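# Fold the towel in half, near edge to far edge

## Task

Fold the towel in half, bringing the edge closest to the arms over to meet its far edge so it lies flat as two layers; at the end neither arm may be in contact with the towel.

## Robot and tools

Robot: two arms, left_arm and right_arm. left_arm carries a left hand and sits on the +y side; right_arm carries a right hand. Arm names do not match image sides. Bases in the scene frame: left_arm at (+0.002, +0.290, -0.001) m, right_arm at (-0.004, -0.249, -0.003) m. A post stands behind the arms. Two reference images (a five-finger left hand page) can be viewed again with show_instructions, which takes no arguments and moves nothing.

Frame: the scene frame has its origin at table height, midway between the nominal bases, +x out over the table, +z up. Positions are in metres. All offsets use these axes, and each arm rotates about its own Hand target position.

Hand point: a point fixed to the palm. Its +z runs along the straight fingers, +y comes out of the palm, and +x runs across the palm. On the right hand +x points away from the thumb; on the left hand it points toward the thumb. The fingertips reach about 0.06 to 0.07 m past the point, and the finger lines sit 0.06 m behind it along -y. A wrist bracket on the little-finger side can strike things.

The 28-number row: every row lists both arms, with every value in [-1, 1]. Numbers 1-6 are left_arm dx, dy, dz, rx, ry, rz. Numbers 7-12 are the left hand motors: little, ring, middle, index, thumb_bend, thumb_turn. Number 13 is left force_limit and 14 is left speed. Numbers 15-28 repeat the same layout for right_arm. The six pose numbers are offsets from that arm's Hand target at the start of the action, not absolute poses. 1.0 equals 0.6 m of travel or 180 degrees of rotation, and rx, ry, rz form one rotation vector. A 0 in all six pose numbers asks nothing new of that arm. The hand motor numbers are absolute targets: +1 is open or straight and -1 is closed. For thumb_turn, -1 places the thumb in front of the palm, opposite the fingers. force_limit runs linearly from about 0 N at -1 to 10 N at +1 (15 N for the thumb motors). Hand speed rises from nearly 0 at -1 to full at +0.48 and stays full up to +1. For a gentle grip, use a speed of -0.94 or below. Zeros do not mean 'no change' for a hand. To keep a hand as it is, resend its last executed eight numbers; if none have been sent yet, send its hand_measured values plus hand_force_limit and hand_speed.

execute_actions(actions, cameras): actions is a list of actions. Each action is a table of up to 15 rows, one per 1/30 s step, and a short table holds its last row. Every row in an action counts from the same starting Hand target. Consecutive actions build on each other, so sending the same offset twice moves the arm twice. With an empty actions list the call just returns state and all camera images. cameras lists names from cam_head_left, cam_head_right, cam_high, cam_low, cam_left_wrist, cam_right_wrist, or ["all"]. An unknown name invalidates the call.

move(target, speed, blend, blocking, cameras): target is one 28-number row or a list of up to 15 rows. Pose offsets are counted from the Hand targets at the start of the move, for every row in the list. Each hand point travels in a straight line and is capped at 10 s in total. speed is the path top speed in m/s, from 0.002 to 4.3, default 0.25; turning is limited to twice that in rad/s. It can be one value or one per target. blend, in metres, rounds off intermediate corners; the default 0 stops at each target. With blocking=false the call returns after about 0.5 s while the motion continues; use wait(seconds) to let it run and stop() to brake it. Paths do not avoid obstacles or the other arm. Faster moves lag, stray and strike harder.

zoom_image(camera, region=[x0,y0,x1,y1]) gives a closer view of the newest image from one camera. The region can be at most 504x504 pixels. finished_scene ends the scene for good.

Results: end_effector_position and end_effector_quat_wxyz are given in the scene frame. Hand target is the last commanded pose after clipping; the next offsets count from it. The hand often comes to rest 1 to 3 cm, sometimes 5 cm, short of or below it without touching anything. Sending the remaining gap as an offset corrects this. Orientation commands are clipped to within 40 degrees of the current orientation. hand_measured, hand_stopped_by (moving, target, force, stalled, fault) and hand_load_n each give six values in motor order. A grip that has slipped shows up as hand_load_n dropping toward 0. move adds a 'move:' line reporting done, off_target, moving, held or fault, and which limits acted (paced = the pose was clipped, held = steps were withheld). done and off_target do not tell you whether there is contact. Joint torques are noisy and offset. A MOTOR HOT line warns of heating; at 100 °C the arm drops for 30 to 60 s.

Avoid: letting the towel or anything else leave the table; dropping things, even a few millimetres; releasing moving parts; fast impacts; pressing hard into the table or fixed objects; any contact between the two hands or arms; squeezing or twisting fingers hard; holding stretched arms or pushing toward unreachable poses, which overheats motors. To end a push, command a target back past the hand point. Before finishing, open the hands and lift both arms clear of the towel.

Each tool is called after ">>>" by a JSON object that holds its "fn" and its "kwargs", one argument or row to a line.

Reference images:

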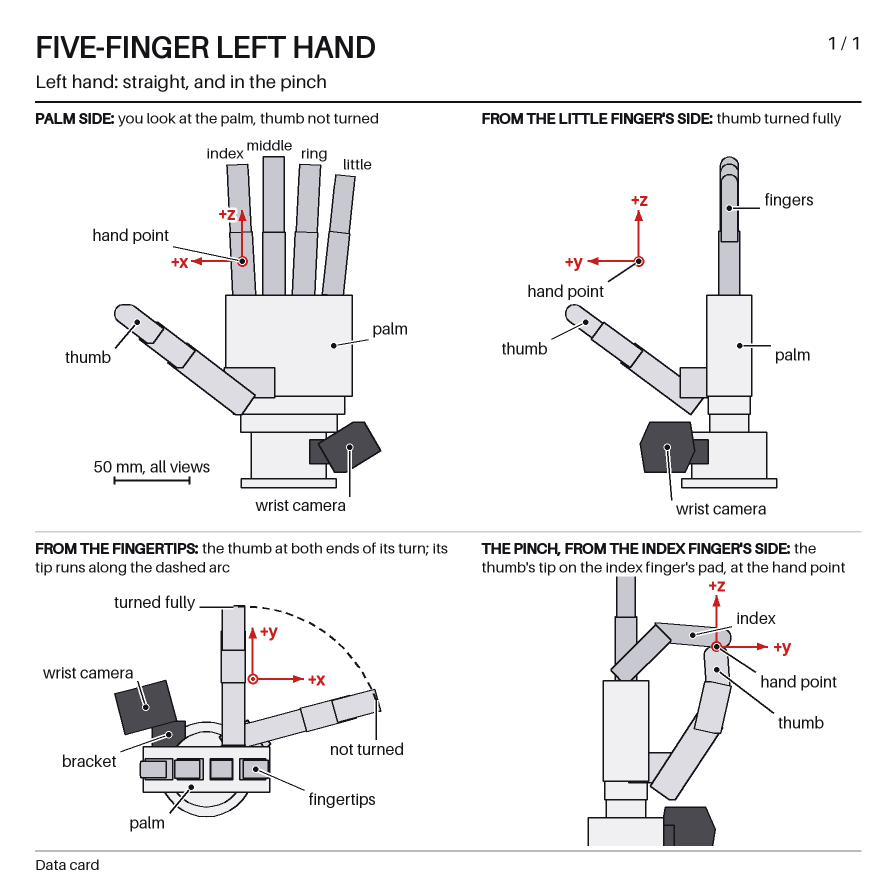

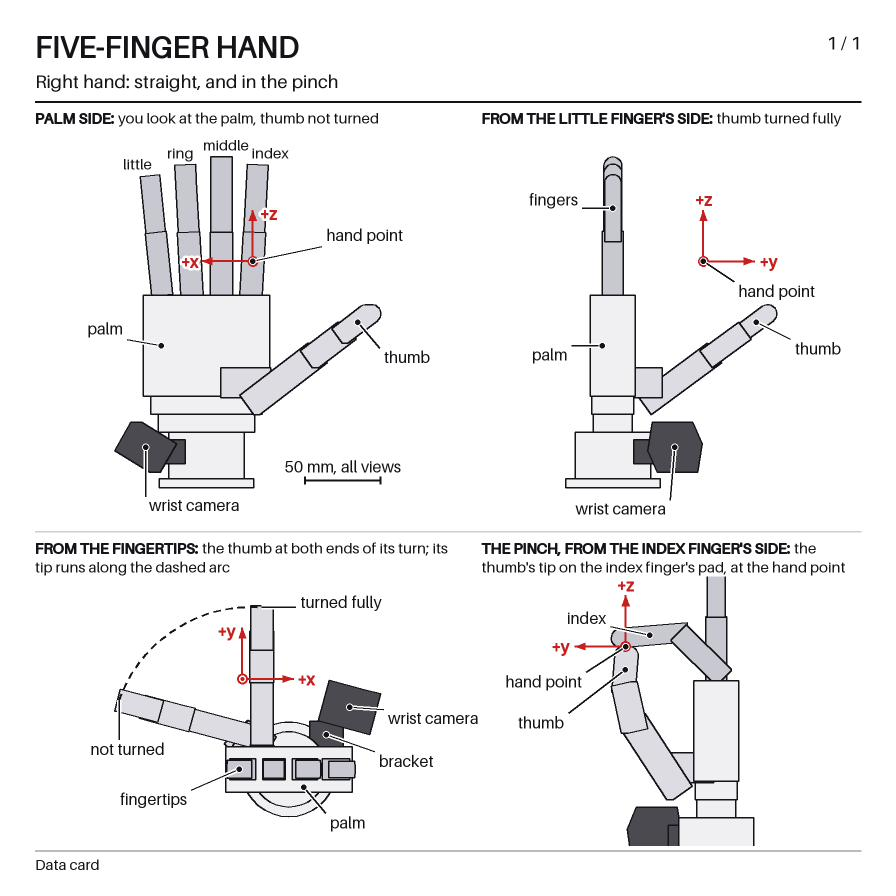

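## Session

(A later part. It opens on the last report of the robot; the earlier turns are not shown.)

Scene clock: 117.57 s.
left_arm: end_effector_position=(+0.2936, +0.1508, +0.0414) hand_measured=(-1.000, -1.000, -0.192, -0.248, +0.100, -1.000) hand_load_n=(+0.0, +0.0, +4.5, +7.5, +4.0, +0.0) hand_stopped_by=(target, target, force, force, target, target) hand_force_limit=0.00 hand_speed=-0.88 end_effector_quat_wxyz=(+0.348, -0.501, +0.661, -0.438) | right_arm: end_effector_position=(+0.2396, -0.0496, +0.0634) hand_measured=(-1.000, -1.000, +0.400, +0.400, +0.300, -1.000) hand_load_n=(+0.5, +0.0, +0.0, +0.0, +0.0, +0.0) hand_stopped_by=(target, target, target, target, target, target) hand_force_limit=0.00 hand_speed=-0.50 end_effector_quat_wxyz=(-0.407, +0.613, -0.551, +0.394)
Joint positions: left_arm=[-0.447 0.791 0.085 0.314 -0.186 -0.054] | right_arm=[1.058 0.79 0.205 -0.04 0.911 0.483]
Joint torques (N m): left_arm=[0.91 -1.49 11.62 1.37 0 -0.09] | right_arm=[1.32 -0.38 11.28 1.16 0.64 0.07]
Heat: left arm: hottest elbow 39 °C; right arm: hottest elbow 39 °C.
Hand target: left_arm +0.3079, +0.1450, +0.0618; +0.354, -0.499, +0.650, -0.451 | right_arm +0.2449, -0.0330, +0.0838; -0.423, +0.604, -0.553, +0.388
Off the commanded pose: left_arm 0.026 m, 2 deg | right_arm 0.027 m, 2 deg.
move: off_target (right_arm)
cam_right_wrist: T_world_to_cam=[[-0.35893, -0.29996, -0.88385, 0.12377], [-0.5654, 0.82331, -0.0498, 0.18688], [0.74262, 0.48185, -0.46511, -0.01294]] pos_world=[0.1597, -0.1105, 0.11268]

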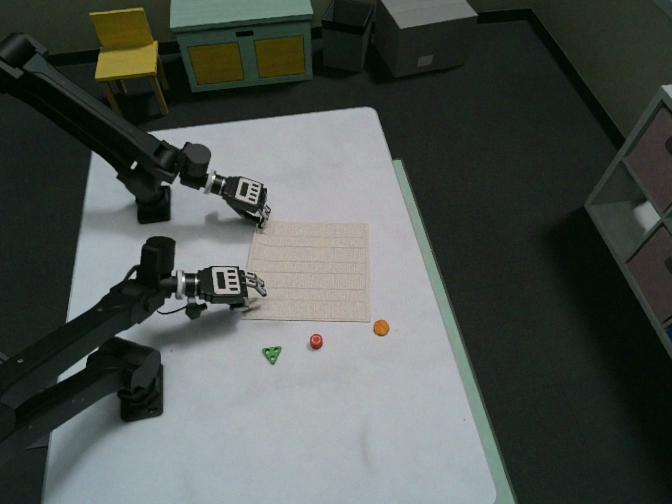

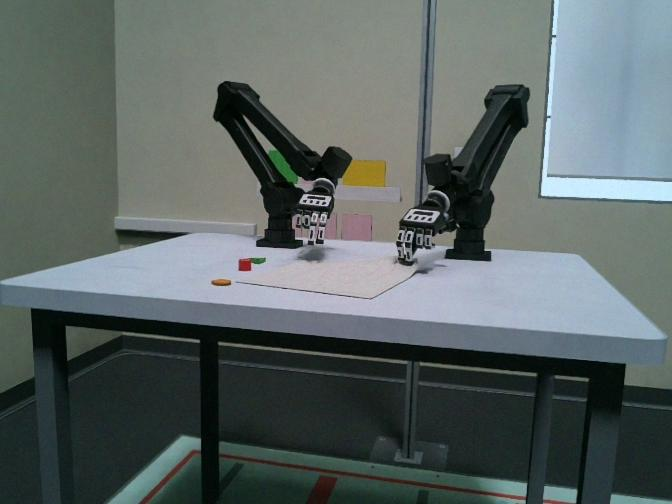

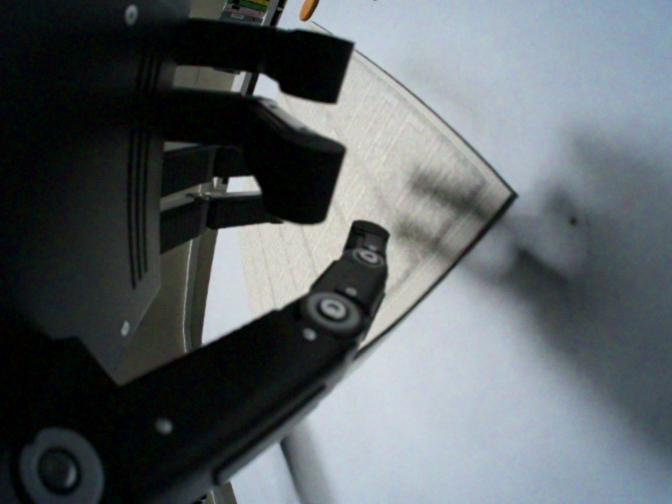

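>>> {"fn": "move", "kwargs": {
  "target": [0.04,-0.01,0.13,0,0,0,-1,-1,-0.45,-0.45,0.1,-1,0,-0.88, -0.04,0,0,0,0,0,-1,-1,0.4,0.4,0.3,-1,0,-0.5],
  "cameras": ["all"],
  "speed": 0.06
}}

>>> {"fn": "zoom_image", "kwargs": {
  "camera": "cam_low",
  "region": [200, 150, 440, 310]
}}

>>> {"fn": "zoom_image", "kwargs": {
  "camera": "cam_head_right",
  "region": [280, 220, 480, 340]
}}

Scene clock: 119.93 s.
left_arm: end_effector_position=(+0.3186, +0.1394, +0.1135) hand_measured=(-1.000, -1.000, -0.192, -0.248, +0.100, -1.000) hand_load_n=(+0.0, +0.0, +5.0, +7.5, +3.5, +0.5) hand_stopped_by=(target, target, force, force, target, target) hand_force_limit=0.00 hand_speed=-0.88 end_effector_quat_wxyz=(+0.343, -0.502, +0.662, -0.439) | right_arm: end_effector_position=(+0.2176, -0.0507, +0.0605) hand_measured=(-1.000, -1.000, +0.400, +0.400, +0.300, -1.000) hand_load_n=(+0.0, +0.5, +0.0, +0.0, +0.0, +0.0) hand_stopped_by=(target, target, target, target, target, target) hand_force_limit=0.00 hand_speed=-0.50 end_effector_quat_wxyz=(-0.403, +0.615, -0.550, +0.396)
Joint positions: left_arm=[-0.433 0.684 0.281 0.007 -0.165 -0.054] | right_arm=[1.171 0.753 0.205 -0.186 1.003 0.602]
Joint torques (N m): left_arm=[1.79 -1.79 13.48 1.35 0.06 0] | right_arm=[1.38 -0.56 11.44 1.13 0.74 0.06]
Heat: left arm: hottest elbow 39 °C; right arm: hottest elbow 40 °C.
Hand target: left_arm +0.3319, +0.1391, +0.1398; +0.354, -0.499, +0.650, -0.451 | right_arm +0.2210, -0.0329, +0.0840; -0.423, +0.604, -0.553, +0.388
Off the commanded pose: left_arm 0.029 m, 2 deg | right_arm 0.029 m, 3 deg.
move: off_target (left_arm, right_arm)
cam_left_wrist: T_world_to_cam=[[0.25796, -0.39422, 0.88207, -0.12836], [-0.78861, -0.61336, -0.04349, 0.33648], [0.55817, -0.68439, -0.46911, 0.08974]] pos_world=[0.24837, 0.21719, 0.16995]
cam_right_wrist: T_world_to_cam=[[-0.35996, -0.30885, -0.88036, 0.11242], [-0.56446, 0.82342, -0.05807, 0.17547], [0.74284, 0.47602, -0.47073, 0.00258]] pos_world=[0.1376, -0.11099, 0.11038]

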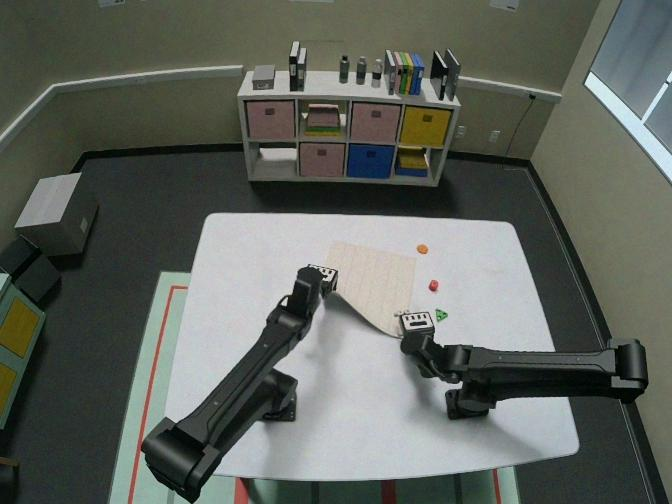

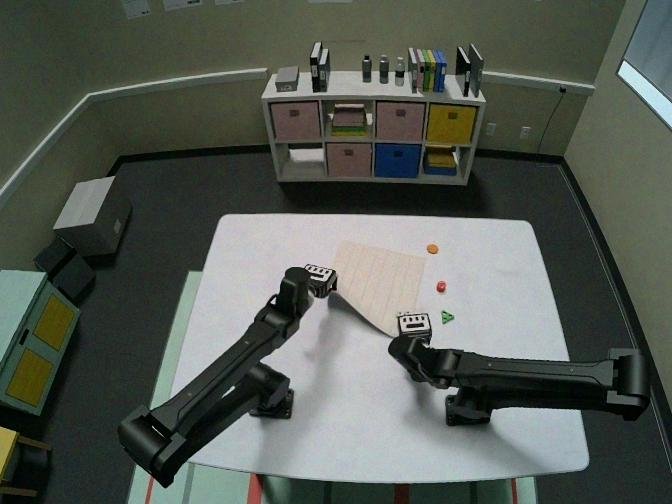

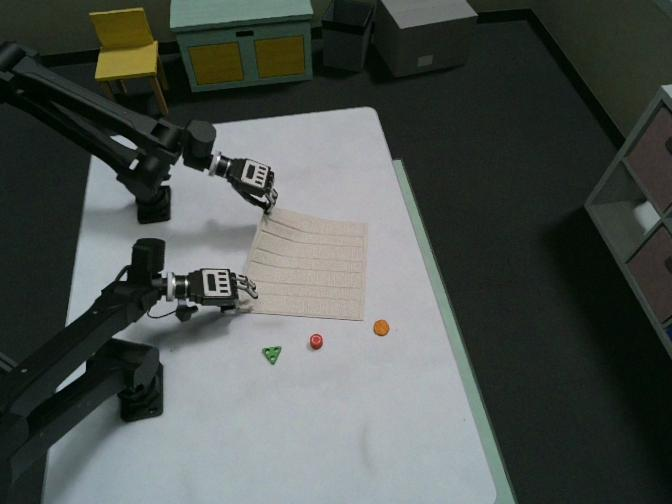

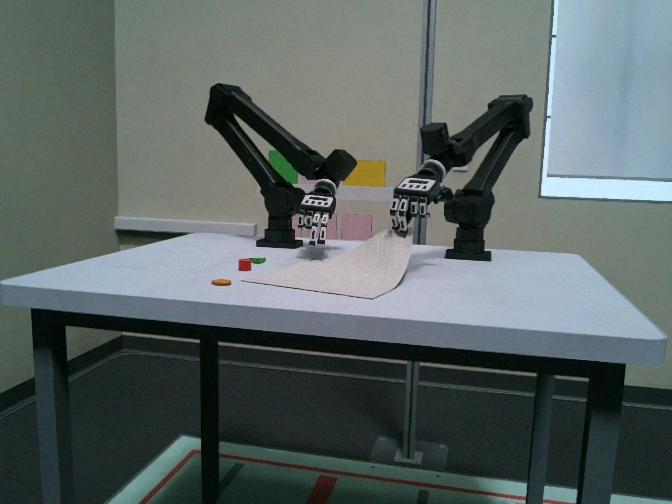

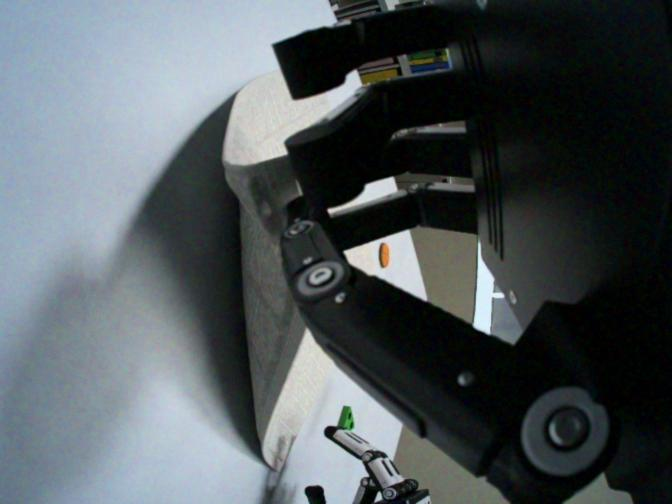

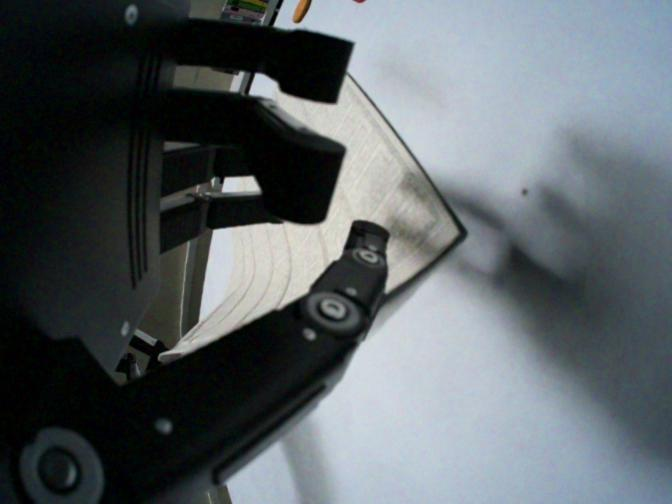

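Scaled by 2.100.

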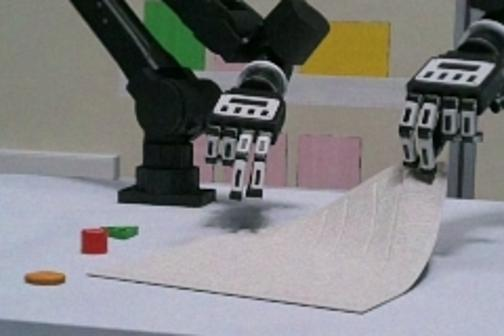

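Scaled by 2.520.

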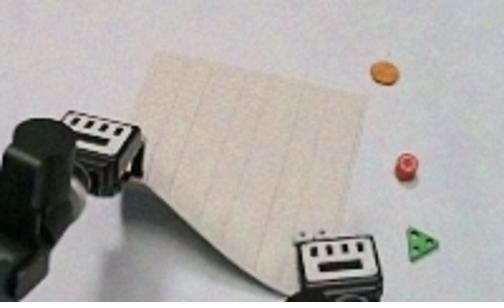

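>>> {"fn": "move", "kwargs": {
  "target": [0.06,-0.03,0.12,0,0,0,-1,-1,-0.45,-0.45,0.1,-1,0,-0.88, 0,0,0,0,0,0,-1,-1,0.4,0.4,0.3,-1,0,-0.5],
  "cameras": ["cam_high","cam_low","cam_head_left","cam_right_wrist"],
  "speed": 0.06
}}

>>> {"fn": "zoom_image", "kwargs": {
  "camera": "cam_low",
  "region": [200, 150, 440, 310]
}}

>>> {"fn": "zoom_image", "kwargs": {
  "camera": "cam_high",
  "region": [200, 180, 400, 360]
}}

Scene clock: 122.53 s.
left_arm: end_effector_position=(+0.3561, +0.1221, +0.1889) hand_measured=(-1.000, -1.000, -0.192, -0.248, +0.100, -1.000) hand_load_n=(+0.0, +0.0, +5.0, +7.0, +4.0, +0.0) hand_stopped_by=(target, target, force, force, target, target) hand_force_limit=0.00 hand_speed=-0.88 end_effector_quat_wxyz=(+0.346, -0.500, +0.658, -0.443) | right_arm: end_effector_position=(+0.2175, -0.0508, +0.0604) hand_measured=(-1.000, -1.000, +0.400, +0.400, +0.300, -1.000) hand_load_n=(+0.0, +0.0, +0.0, +0.0, +0.0, +0.0) hand_stopped_by=(target, target, target, target, target, target) hand_force_limit=0.00 hand_speed=-0.50 end_effector_quat_wxyz=(-0.403, +0.615, -0.550, +0.396)
Joint positions: left_arm=[-0.433 0.752 0.504 -0.135 -0.166 -0.054] | right_arm=[1.172 0.753 0.205 -0.187 1.003 0.603]
Joint torques (N m): left_arm=[1.08 -1.67 14.19 1.39 -0.15 -0.04] | right_arm=[1.38 -0.62 11.45 1.03 0.74 0.08]
Heat: left arm: hottest elbow 40 °C; right arm: hottest elbow 40 °C.
Hand target: left_arm +0.3679, +0.1210, +0.2120; +0.354, -0.499, +0.650, -0.451 | right_arm +0.2210, -0.0329, +0.0839; -0.423, +0.604, -0.553, +0.388
Off the commanded pose: left_arm 0.026 m, 2 deg | right_arm 0.030 m, 3 deg.
move: off_target (left_arm)
cam_right_wrist: T_world_to_cam=[[-0.36024, -0.30877, -0.88028, 0.11239], [-0.56422, 0.82359, -0.05799, 0.17547], [0.74289, 0.47578, -0.4709, 0.00269]] pos_world=[0.1375, -0.11109, 0.11038]
Images, in order (width x height): cam_head_left 672x504, cam_high 672x504, cam_low 672x504, cam_right_wrist 672x504.

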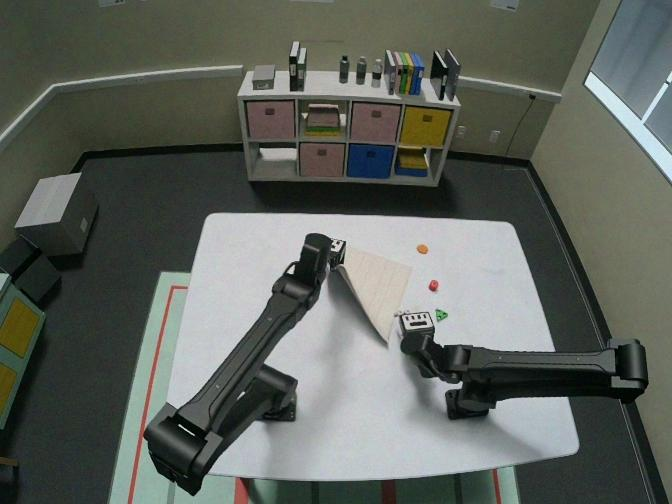

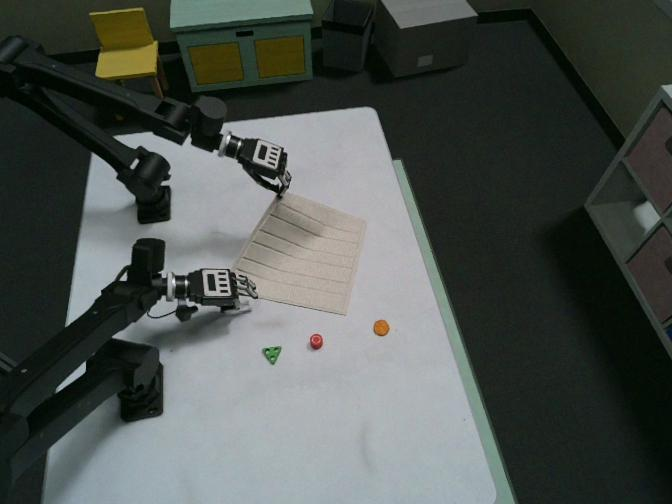

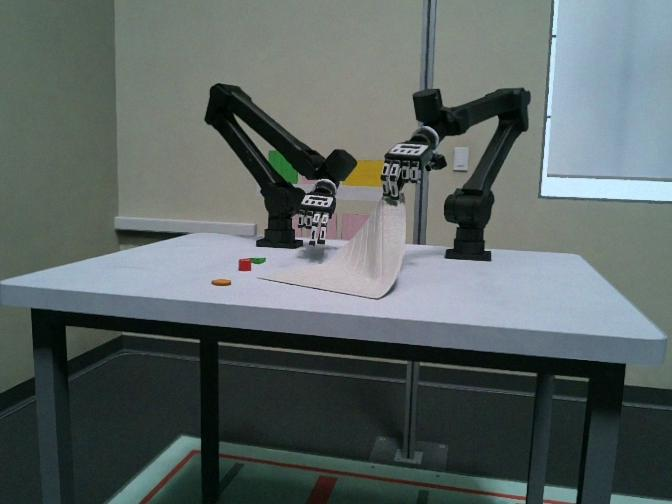

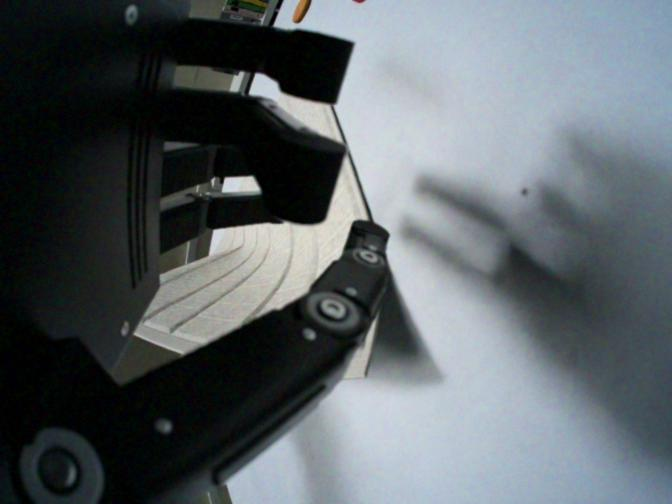

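Scaled by 2.100.

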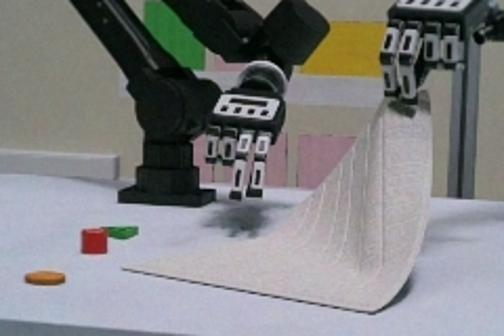

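Scaled by 2.520.

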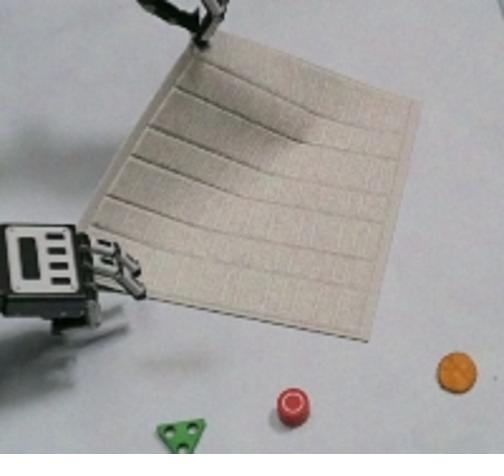

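>>> {"fn": "move", "kwargs": {
  "target": [0,0,0,0,0,0,-1,-1,-0.45,-0.45,0.1,-1,0,-0.88, 0,-0.06,0.1,0,0,0,-1,-1,0.4,0.4,0.3,-1,0,-0.5],
  "cameras": ["cam_high","cam_head_right","cam_right_wrist"],
  "speed": 0.1
}}

>>> {"fn": "zoom_image", "kwargs": {
  "camera": "cam_high",
  "region": [200, 180, 400, 360]
}}

Scene clock: 133.43 s.
left_arm: end_effector_position=(+0.3561, +0.1221, +0.1889) hand_measured=(-1.000, -1.000, -0.192, -0.248, +0.100, -1.000) hand_load_n=(+0.5, +0.0, +4.5, +7.0, +3.5, +0.0) hand_stopped_by=(target, target, force, force, target, target) hand_force_limit=0.00 hand_speed=-0.88 end_effector_quat_wxyz=(+0.346, -0.500, +0.658, -0.443) | right_arm: end_effector_position=(+0.2163, -0.0770, +0.1157) hand_measured=(-1.000, -1.000, +0.400, +0.400, +0.300, -1.000) hand_load_n=(+0.0, +0.5, +0.0, +0.0, +0.0, +0.0) hand_stopped_by=(target, target, target, target, target, target) hand_force_limit=0.00 hand_speed=-0.50 end_effector_quat_wxyz=(-0.406, +0.617, -0.548, +0.393)
Joint positions: left_arm=[-0.433 0.752 0.504 -0.135 -0.166 -0.054] | right_arm=[1.104 0.459 0.281 -0.484 0.942 0.521]
Joint torques (N m): left_arm=[1.32 -1.49 14.09 1.39 -0.15 -0.04] | right_arm=[0.03 0.85 12.97 1.18 0.41 -0.03]
Motor temperatures (°C): left_arm=[28 27 43 26 32 28] | right_arm=[32 30 42 30 30 30]
Heat: left arm: hottest elbow 43 °C; right arm: hottest elbow 42 °C.
Hand target: left_arm +0.3679, +0.1210, +0.2120; +0.354, -0.499, +0.650, -0.451 | right_arm +0.2209, -0.0690, +0.1438; -0.423, +0.604, -0.553, +0.388
Off the commanded pose: left_arm 0.026 m, 2 deg | right_arm 0.030 m, 3 deg.
move: off_target (right_arm)
cam_right_wrist: T_world_to_cam=[[-0.35892, -0.30765, -0.88121, 0.15248], [-0.57214, 0.81846, -0.05271, 0.20021], [0.73745, 0.48526, -0.46978, 0.04376]] pos_world=[0.137, -0.13819, 0.16548]
Images, in order (width x height): cam_head_right 672x504, cam_high 672x504, cam_right_wrist 672x504.

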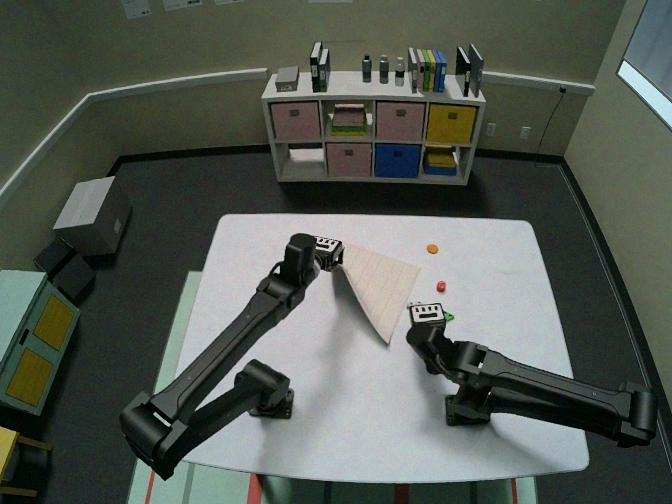

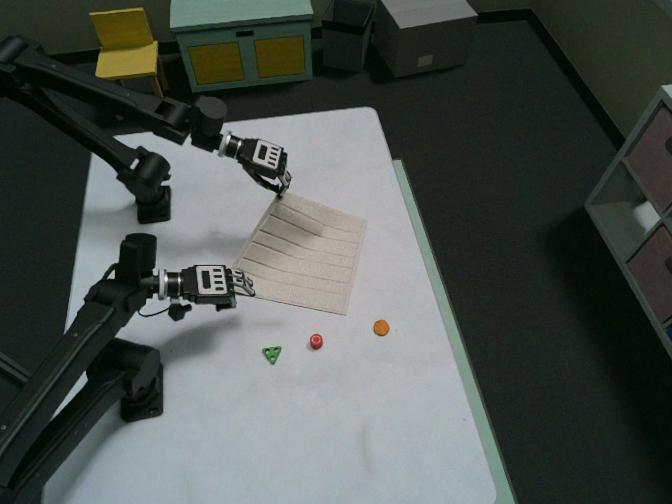

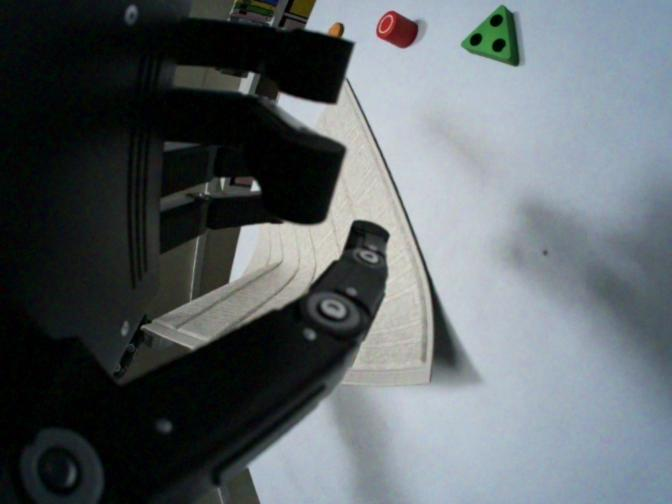

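Scaled by 2.520.

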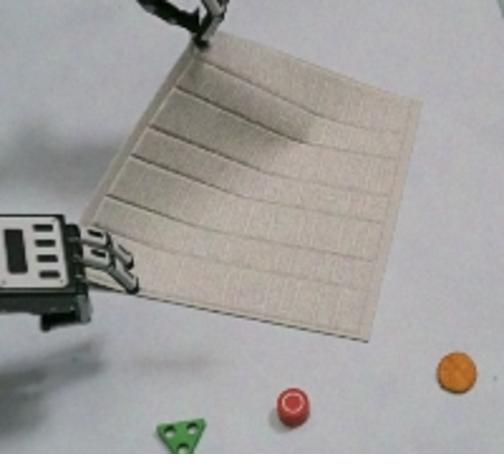

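>>> {"fn": "move", "kwargs": {
  "target": [-0.06,0.06,-0.115,0,0,0,-1,-1,-0.45,-0.45,0.1,-1,0,-0.88, 0,0,0,0,0,0,-1,-1,0.4,0.4,0.3,-1,0,-0.5],
  "cameras": ["cam_high","cam_head_right","cam_right_wrist","cam_low"],
  "speed": 0.08
}}

>>> {"fn": "zoom_image", "kwargs": {
  "camera": "cam_high",
  "region": [200, 180, 400, 360]
}}

>>> {"fn": "zoom_image", "kwargs": {
  "camera": "cam_low",
  "region": [200, 150, 440, 310]
}}

Scene clock: 136.43 s.
left_arm: end_effector_position=(+0.3259, +0.1533, +0.1335) hand_measured=(-1.000, -1.000, -0.192, -0.248, +0.100, -1.000) hand_load_n=(+0.0, +0.0, +4.5, +7.0, +4.0, +0.0) hand_stopped_by=(target, target, force, force, target, target) hand_force_limit=0.00 hand_speed=-0.88 end_effector_quat_wxyz=(+0.341, -0.504, +0.659, -0.442) | right_arm: end_effector_position=(+0.2163, -0.0770, +0.1158) hand_measured=(-1.000, -1.000, +0.400, +0.400, +0.300, -1.000) hand_load_n=(+0.0, +0.0, +0.0, +0.0, +0.0, +0.0) hand_stopped_by=(target, target, target, target, target, target) hand_force_limit=0.00 hand_speed=-0.50 end_effector_quat_wxyz=(-0.406, +0.617, -0.548, +0.393)
Joint positions: left_arm=[-0.347 0.649 0.324 -0.062 -0.085 -0.029] | right_arm=[1.104 0.459 0.281 -0.484 0.942 0.521]
Joint torques (N m): left_arm=[1.79 -1.85 9.73 2.92 0.09 0.03] | right_arm=[0.09 0.85 12.98 1.1 0.42 -0.03]
Heat: left arm: hottest elbow 44 °C; right arm: hottest elbow 42 °C.
Hand target: left_arm +0.3320, +0.1571, +0.1429; +0.354, -0.499, +0.650, -0.451 | right_arm +0.2209, -0.0690, +0.1438; -0.423, +0.604, -0.553, +0.388
Off the commanded pose: left_arm 0.012 m, 2 deg | right_arm 0.030 m, 3 deg.
move: off_target (left_arm)
cam_right_wrist: T_world_to_cam=[[-0.35892, -0.30765, -0.88121, 0.15245], [-0.57214, 0.81846, -0.05271, 0.20029], [0.73745, 0.48526, -0.46978, 0.04381]] pos_world=[0.137, -0.13829, 0.16548]
Images, in order (width x height): cam_head_right 672x504, cam_high 672x504, cam_low 672x504, cam_right_wrist 672x504.

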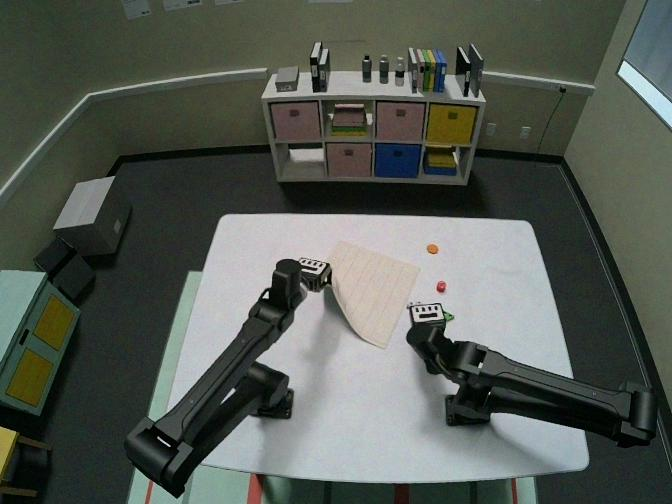

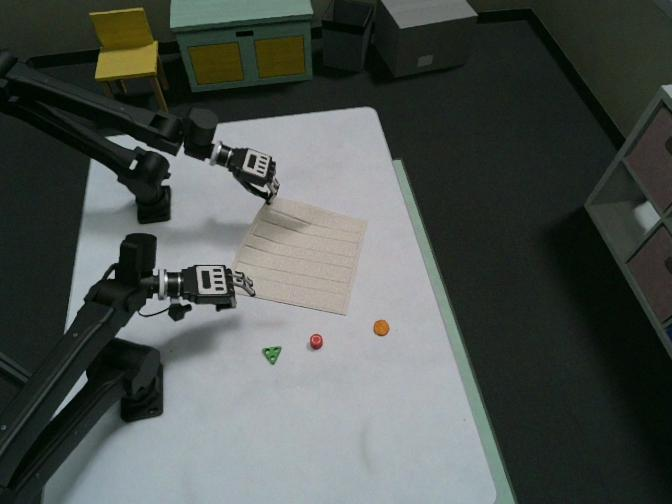

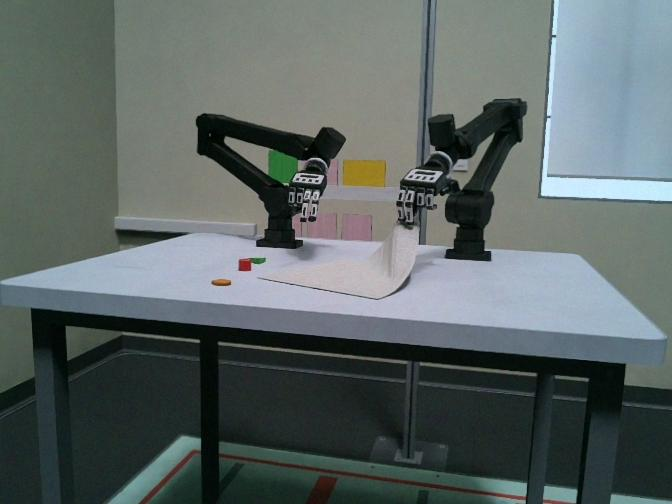

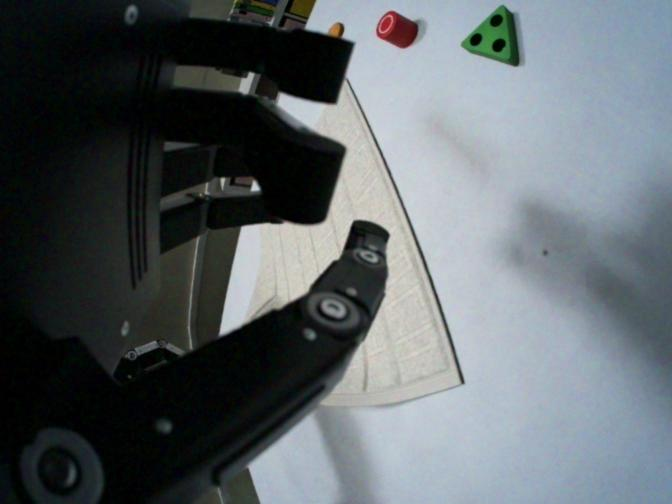

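Scaled by 2.520.

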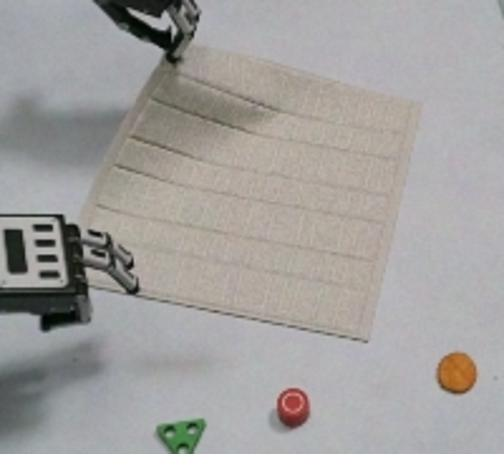

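Scaled by 2.100.

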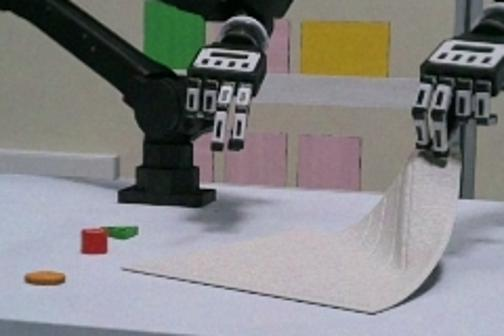

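>>> {"fn": "execute_actions", "kwargs": {
  "actions": []
}}

Scene clock: 137.93 s.
left_arm: end_effector_position=(+0.3260, +0.1534, +0.1335) hand_measured=(-1.000, -1.000, -0.192, -0.248, +0.100, -1.000) hand_load_n=(+0.0, +0.0, +5.0, +7.5, +4.0, +0.0) hand_stopped_by=(target, target, force, force, target, target) hand_force_limit=0.00 hand_speed=-0.88 end_effector_quat_wxyz=(+0.341, -0.504, +0.659, -0.442) | right_arm: end_effector_position=(+0.2163, -0.0770, +0.1158) hand_measured=(-1.000, -1.000, +0.400, +0.400, +0.300, -1.000) hand_load_n=(+0.0, +0.0, -0.5, +0.0, +0.0, +0.0) hand_stopped_by=(target, target, target, target, target, target) hand_force_limit=0.00 hand_speed=-0.50 end_effector_quat_wxyz=(-0.406, +0.617, -0.548, +0.393)
Joint positions: left_arm=[-0.347 0.649 0.324 -0.062 -0.085 -0.029] | right_arm=[1.104 0.459 0.281 -0.484 0.942 0.521]
Joint velocities: within noise
Joint torques (N m): left_arm=[1.85 -1.85 9.74 2.95 0.08 0.07] | right_arm=[0.03 0.79 12.98 1.1 0.42 -0.03]
Motor temperatures (°C): left_arm=[28 27 44 26 32 28] | right_arm=[32 30 42 30 30 30]
Heat: left arm: hottest elbow 44 °C; right arm: hottest elbow 42 °C.
Hand target: left_arm +0.3320, +0.1570, +0.1429; +0.354, -0.499, +0.650, -0.451 | right_arm +0.2209, -0.0690, +0.1438; -0.423, +0.604, -0.553, +0.388
Off the commanded pose: left_arm 0.012 m, 2 deg | right_arm 0.030 m, 3 deg.
camera_calibration:
cam_left_wrist: T_world_to_cam=[[0.25752, -0.38546, 0.88606, -0.14414], [-0.78732, -0.61531, -0.03886, 0.35093], [0.56018, -0.68761, -0.46194, 0.10345]] pos_world=[0.25547, 0.23151, 0.18914]
cam_right_wrist: T_world_to_cam=[[-0.35892, -0.30765, -0.88121, 0.15245], [-0.57214, 0.81846, -0.05271, 0.20029], [0.73745, 0.48526, -0.46978, 0.04381]] pos_world=[0.137, -0.13829, 0.16548]

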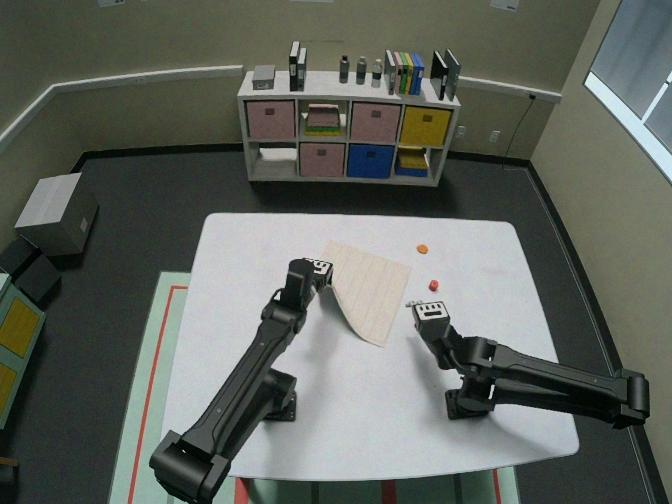

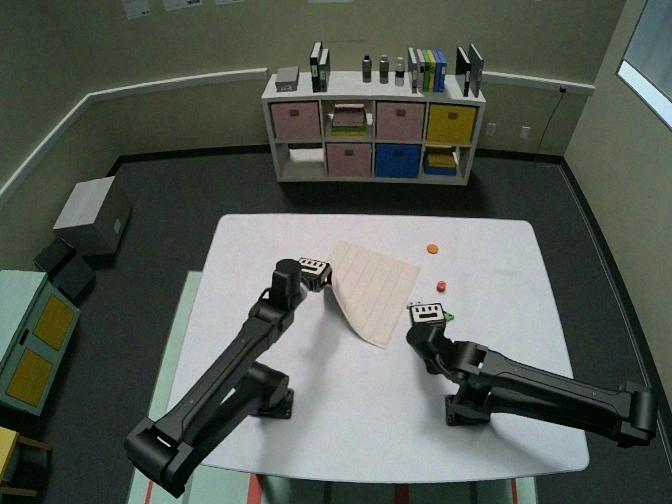

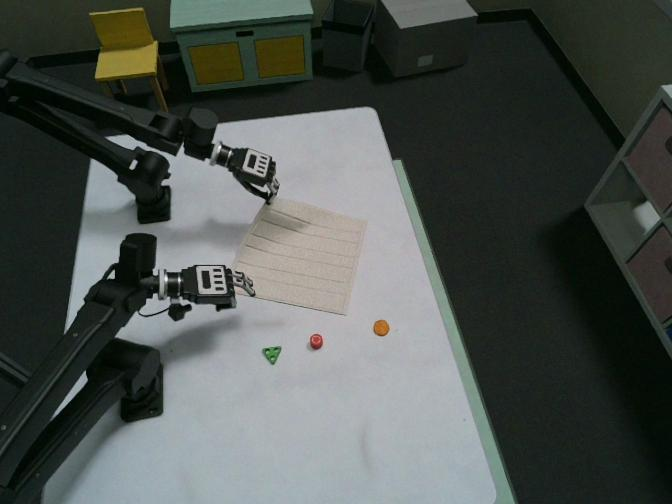

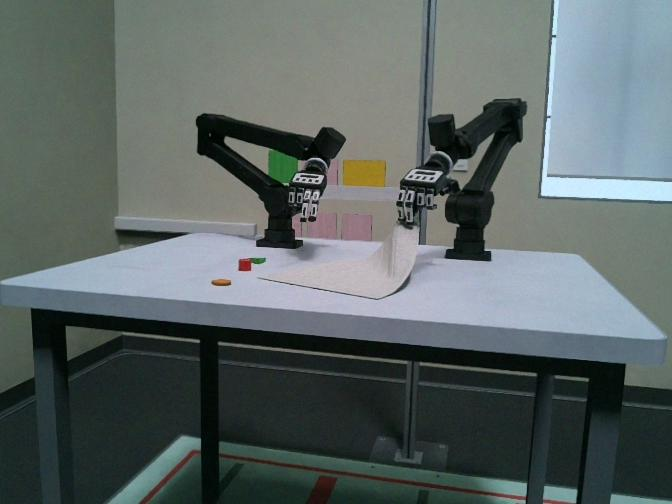

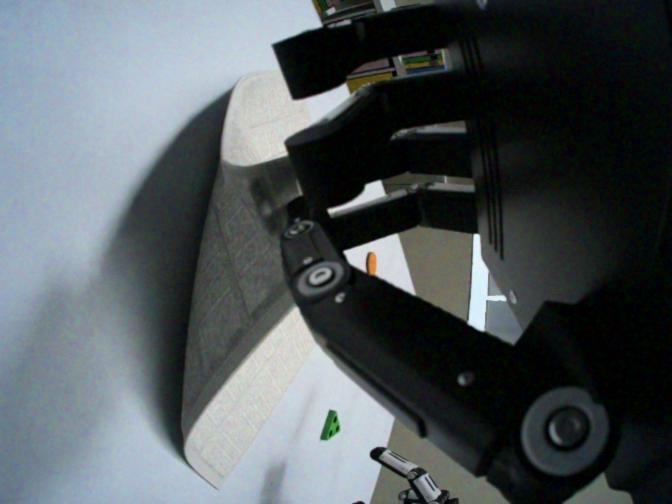

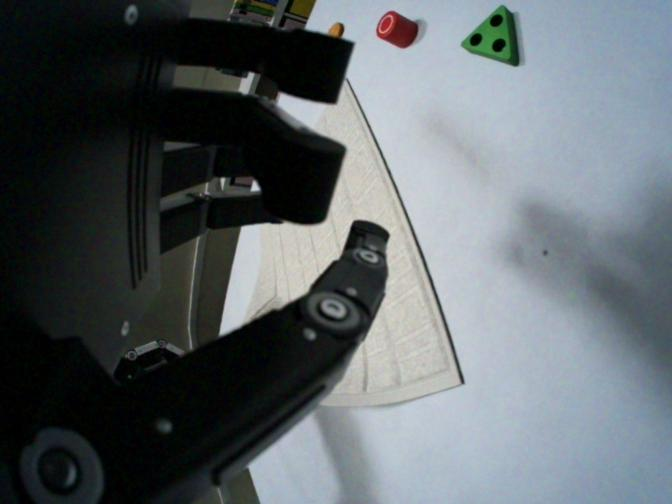

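>>> {"fn": "zoom_image", "kwargs": {
  "camera": "cam_low",
  "region": [240, 160, 460, 320]
}}

>>> {"fn": "zoom_image", "kwargs": {
  "camera": "cam_high",
  "region": [200, 170, 400, 340]
}}

Scaled by 2.291.

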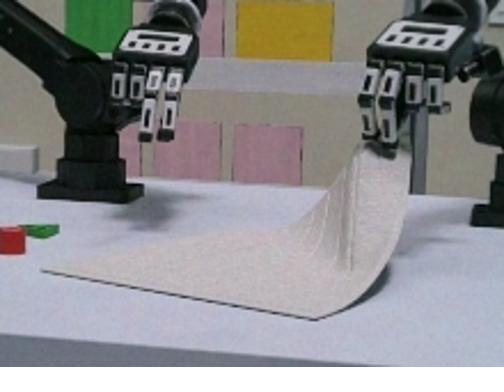

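Scaled by 2.520.

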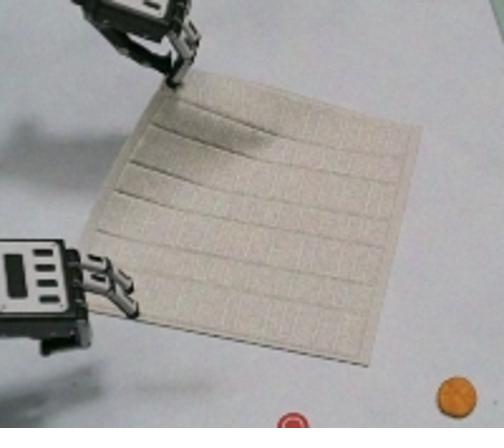

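>>> {"fn": "zoom_image", "kwargs": {
  "camera": "cam_left_wrist",
  "region": [150, 50, 430, 504]
}}

>>> {"fn": "zoom_image", "kwargs": {
  "camera": "cam_right_wrist",
  "region": [200, 60, 500, 480]
}}

Scaled by 1.110 from the camera's image (finer frame: 960x720).

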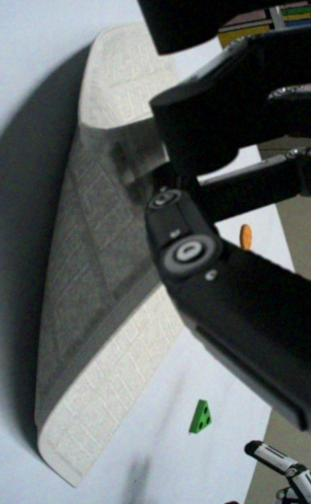

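Scaled by 1.200 from the camera's image (finer frame: 960x720).

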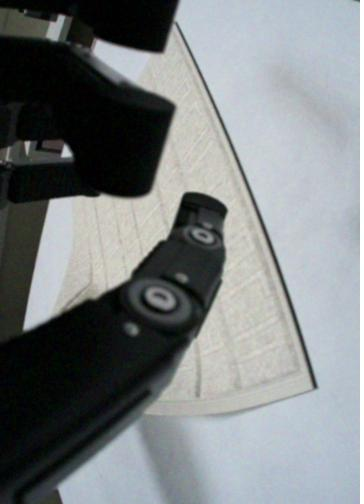

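>>> {"fn": "move", "kwargs": {
  "target": [
    [0,0,0,0,0,0,-1,-1,-0.45,-0.45,0.1,-1,-1,-0.88,0.198,0.04,-0.073,0,0,-0.083,-1,-1,0.15,0.15,0.3,-1,-1,-0.5],
    [0,0,0,0,0,0,-1,-1,-0.45,-0.45,0.1,-1,-1,-0.88,0.198,0.04,-0.19,0,0,-0.083,-1,-1,0.15,0.15,0.3,-1,-1,-0.5]
  ],
  "speed": [0.15,0.06],
  "cameras": ["cam_high","cam_right_wrist"]
}}

Scene clock: 148.50 s.
left_arm: end_effector_position=(+0.3260, +0.1534, +0.1335) hand_measured=(-1.000, -1.000, -0.192, -0.248, +0.100, -1.000) hand_load_n=(+0.5, +0.0, +5.0, +7.0, +4.0, +0.0) hand_stopped_by=(target, target, force, force, target, target) hand_force_limit=-1.00 hand_speed=-0.88 end_effector_quat_wxyz=(+0.341, -0.504, +0.659, -0.442) | right_arm: end_effector_position=(+0.3377, -0.0410, +0.0328) hand_measured=(-1.000, -1.000, +0.150, +0.150, +0.300, -1.000) hand_load_n=(+0.0, +0.0, +0.0, +0.0, +0.0, +0.0) hand_stopped_by=(target, target, target, target, target, target) hand_force_limit=-1.00 hand_speed=-0.50 end_effector_quat_wxyz=(+0.372, -0.528, +0.626, -0.438)
Joint positions: left_arm=[-0.347 0.649 0.324 -0.062 -0.085 -0.029] | right_arm=[0.84 1.313 0.351 0.35 0.936 0.518]
Joint torques (N m): left_arm=[1.49 -1.79 9.69 2.95 0.09 0.05] | right_arm=[-0.5 -4.01 5.31 2.44 0.29 -0.08]
Heat: left arm: hottest elbow 44 °C; right arm: hottest elbow 41 °C.
Hand target: left_arm +0.3320, +0.1570, +0.1429; +0.354, -0.499, +0.650, -0.451 | right_arm +0.3397, -0.0450, +0.0298; +0.369, -0.527, +0.627, -0.440
Off the commanded pose: left_arm 0.012 m, 2 deg | right_arm 0.005 m, 0 deg.
move: done
cam_right_wrist: T_world_to_cam=[[-0.39928, -0.1718, -0.90059, 0.15388], [-0.3431, 0.93891, -0.02699, 0.16264], [0.85021, 0.29821, -0.43383, -0.14912]] pos_world=[0.24403, -0.0818, 0.07828]

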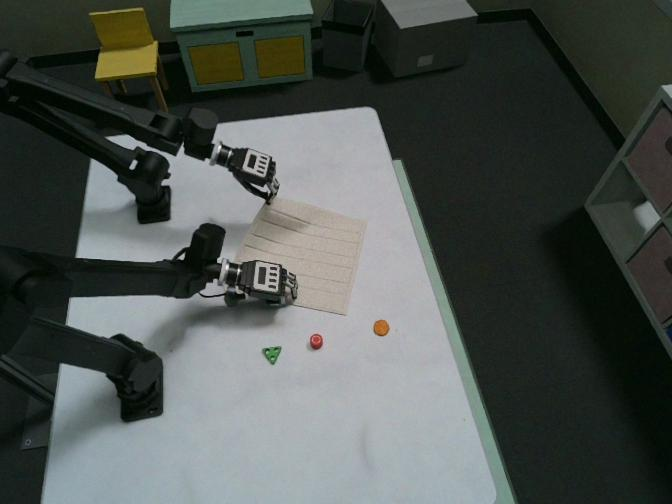

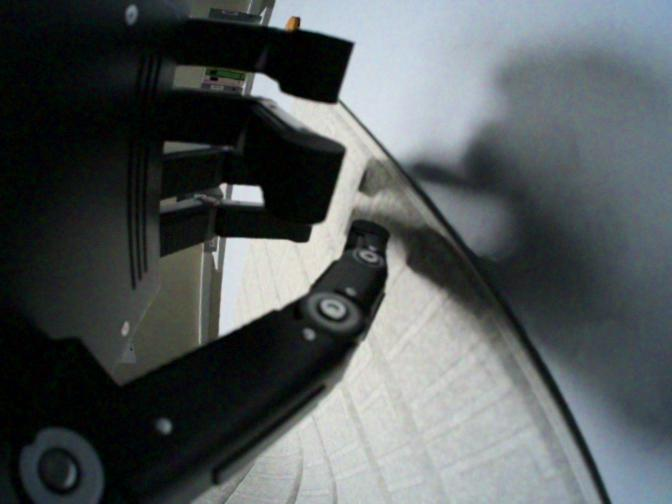

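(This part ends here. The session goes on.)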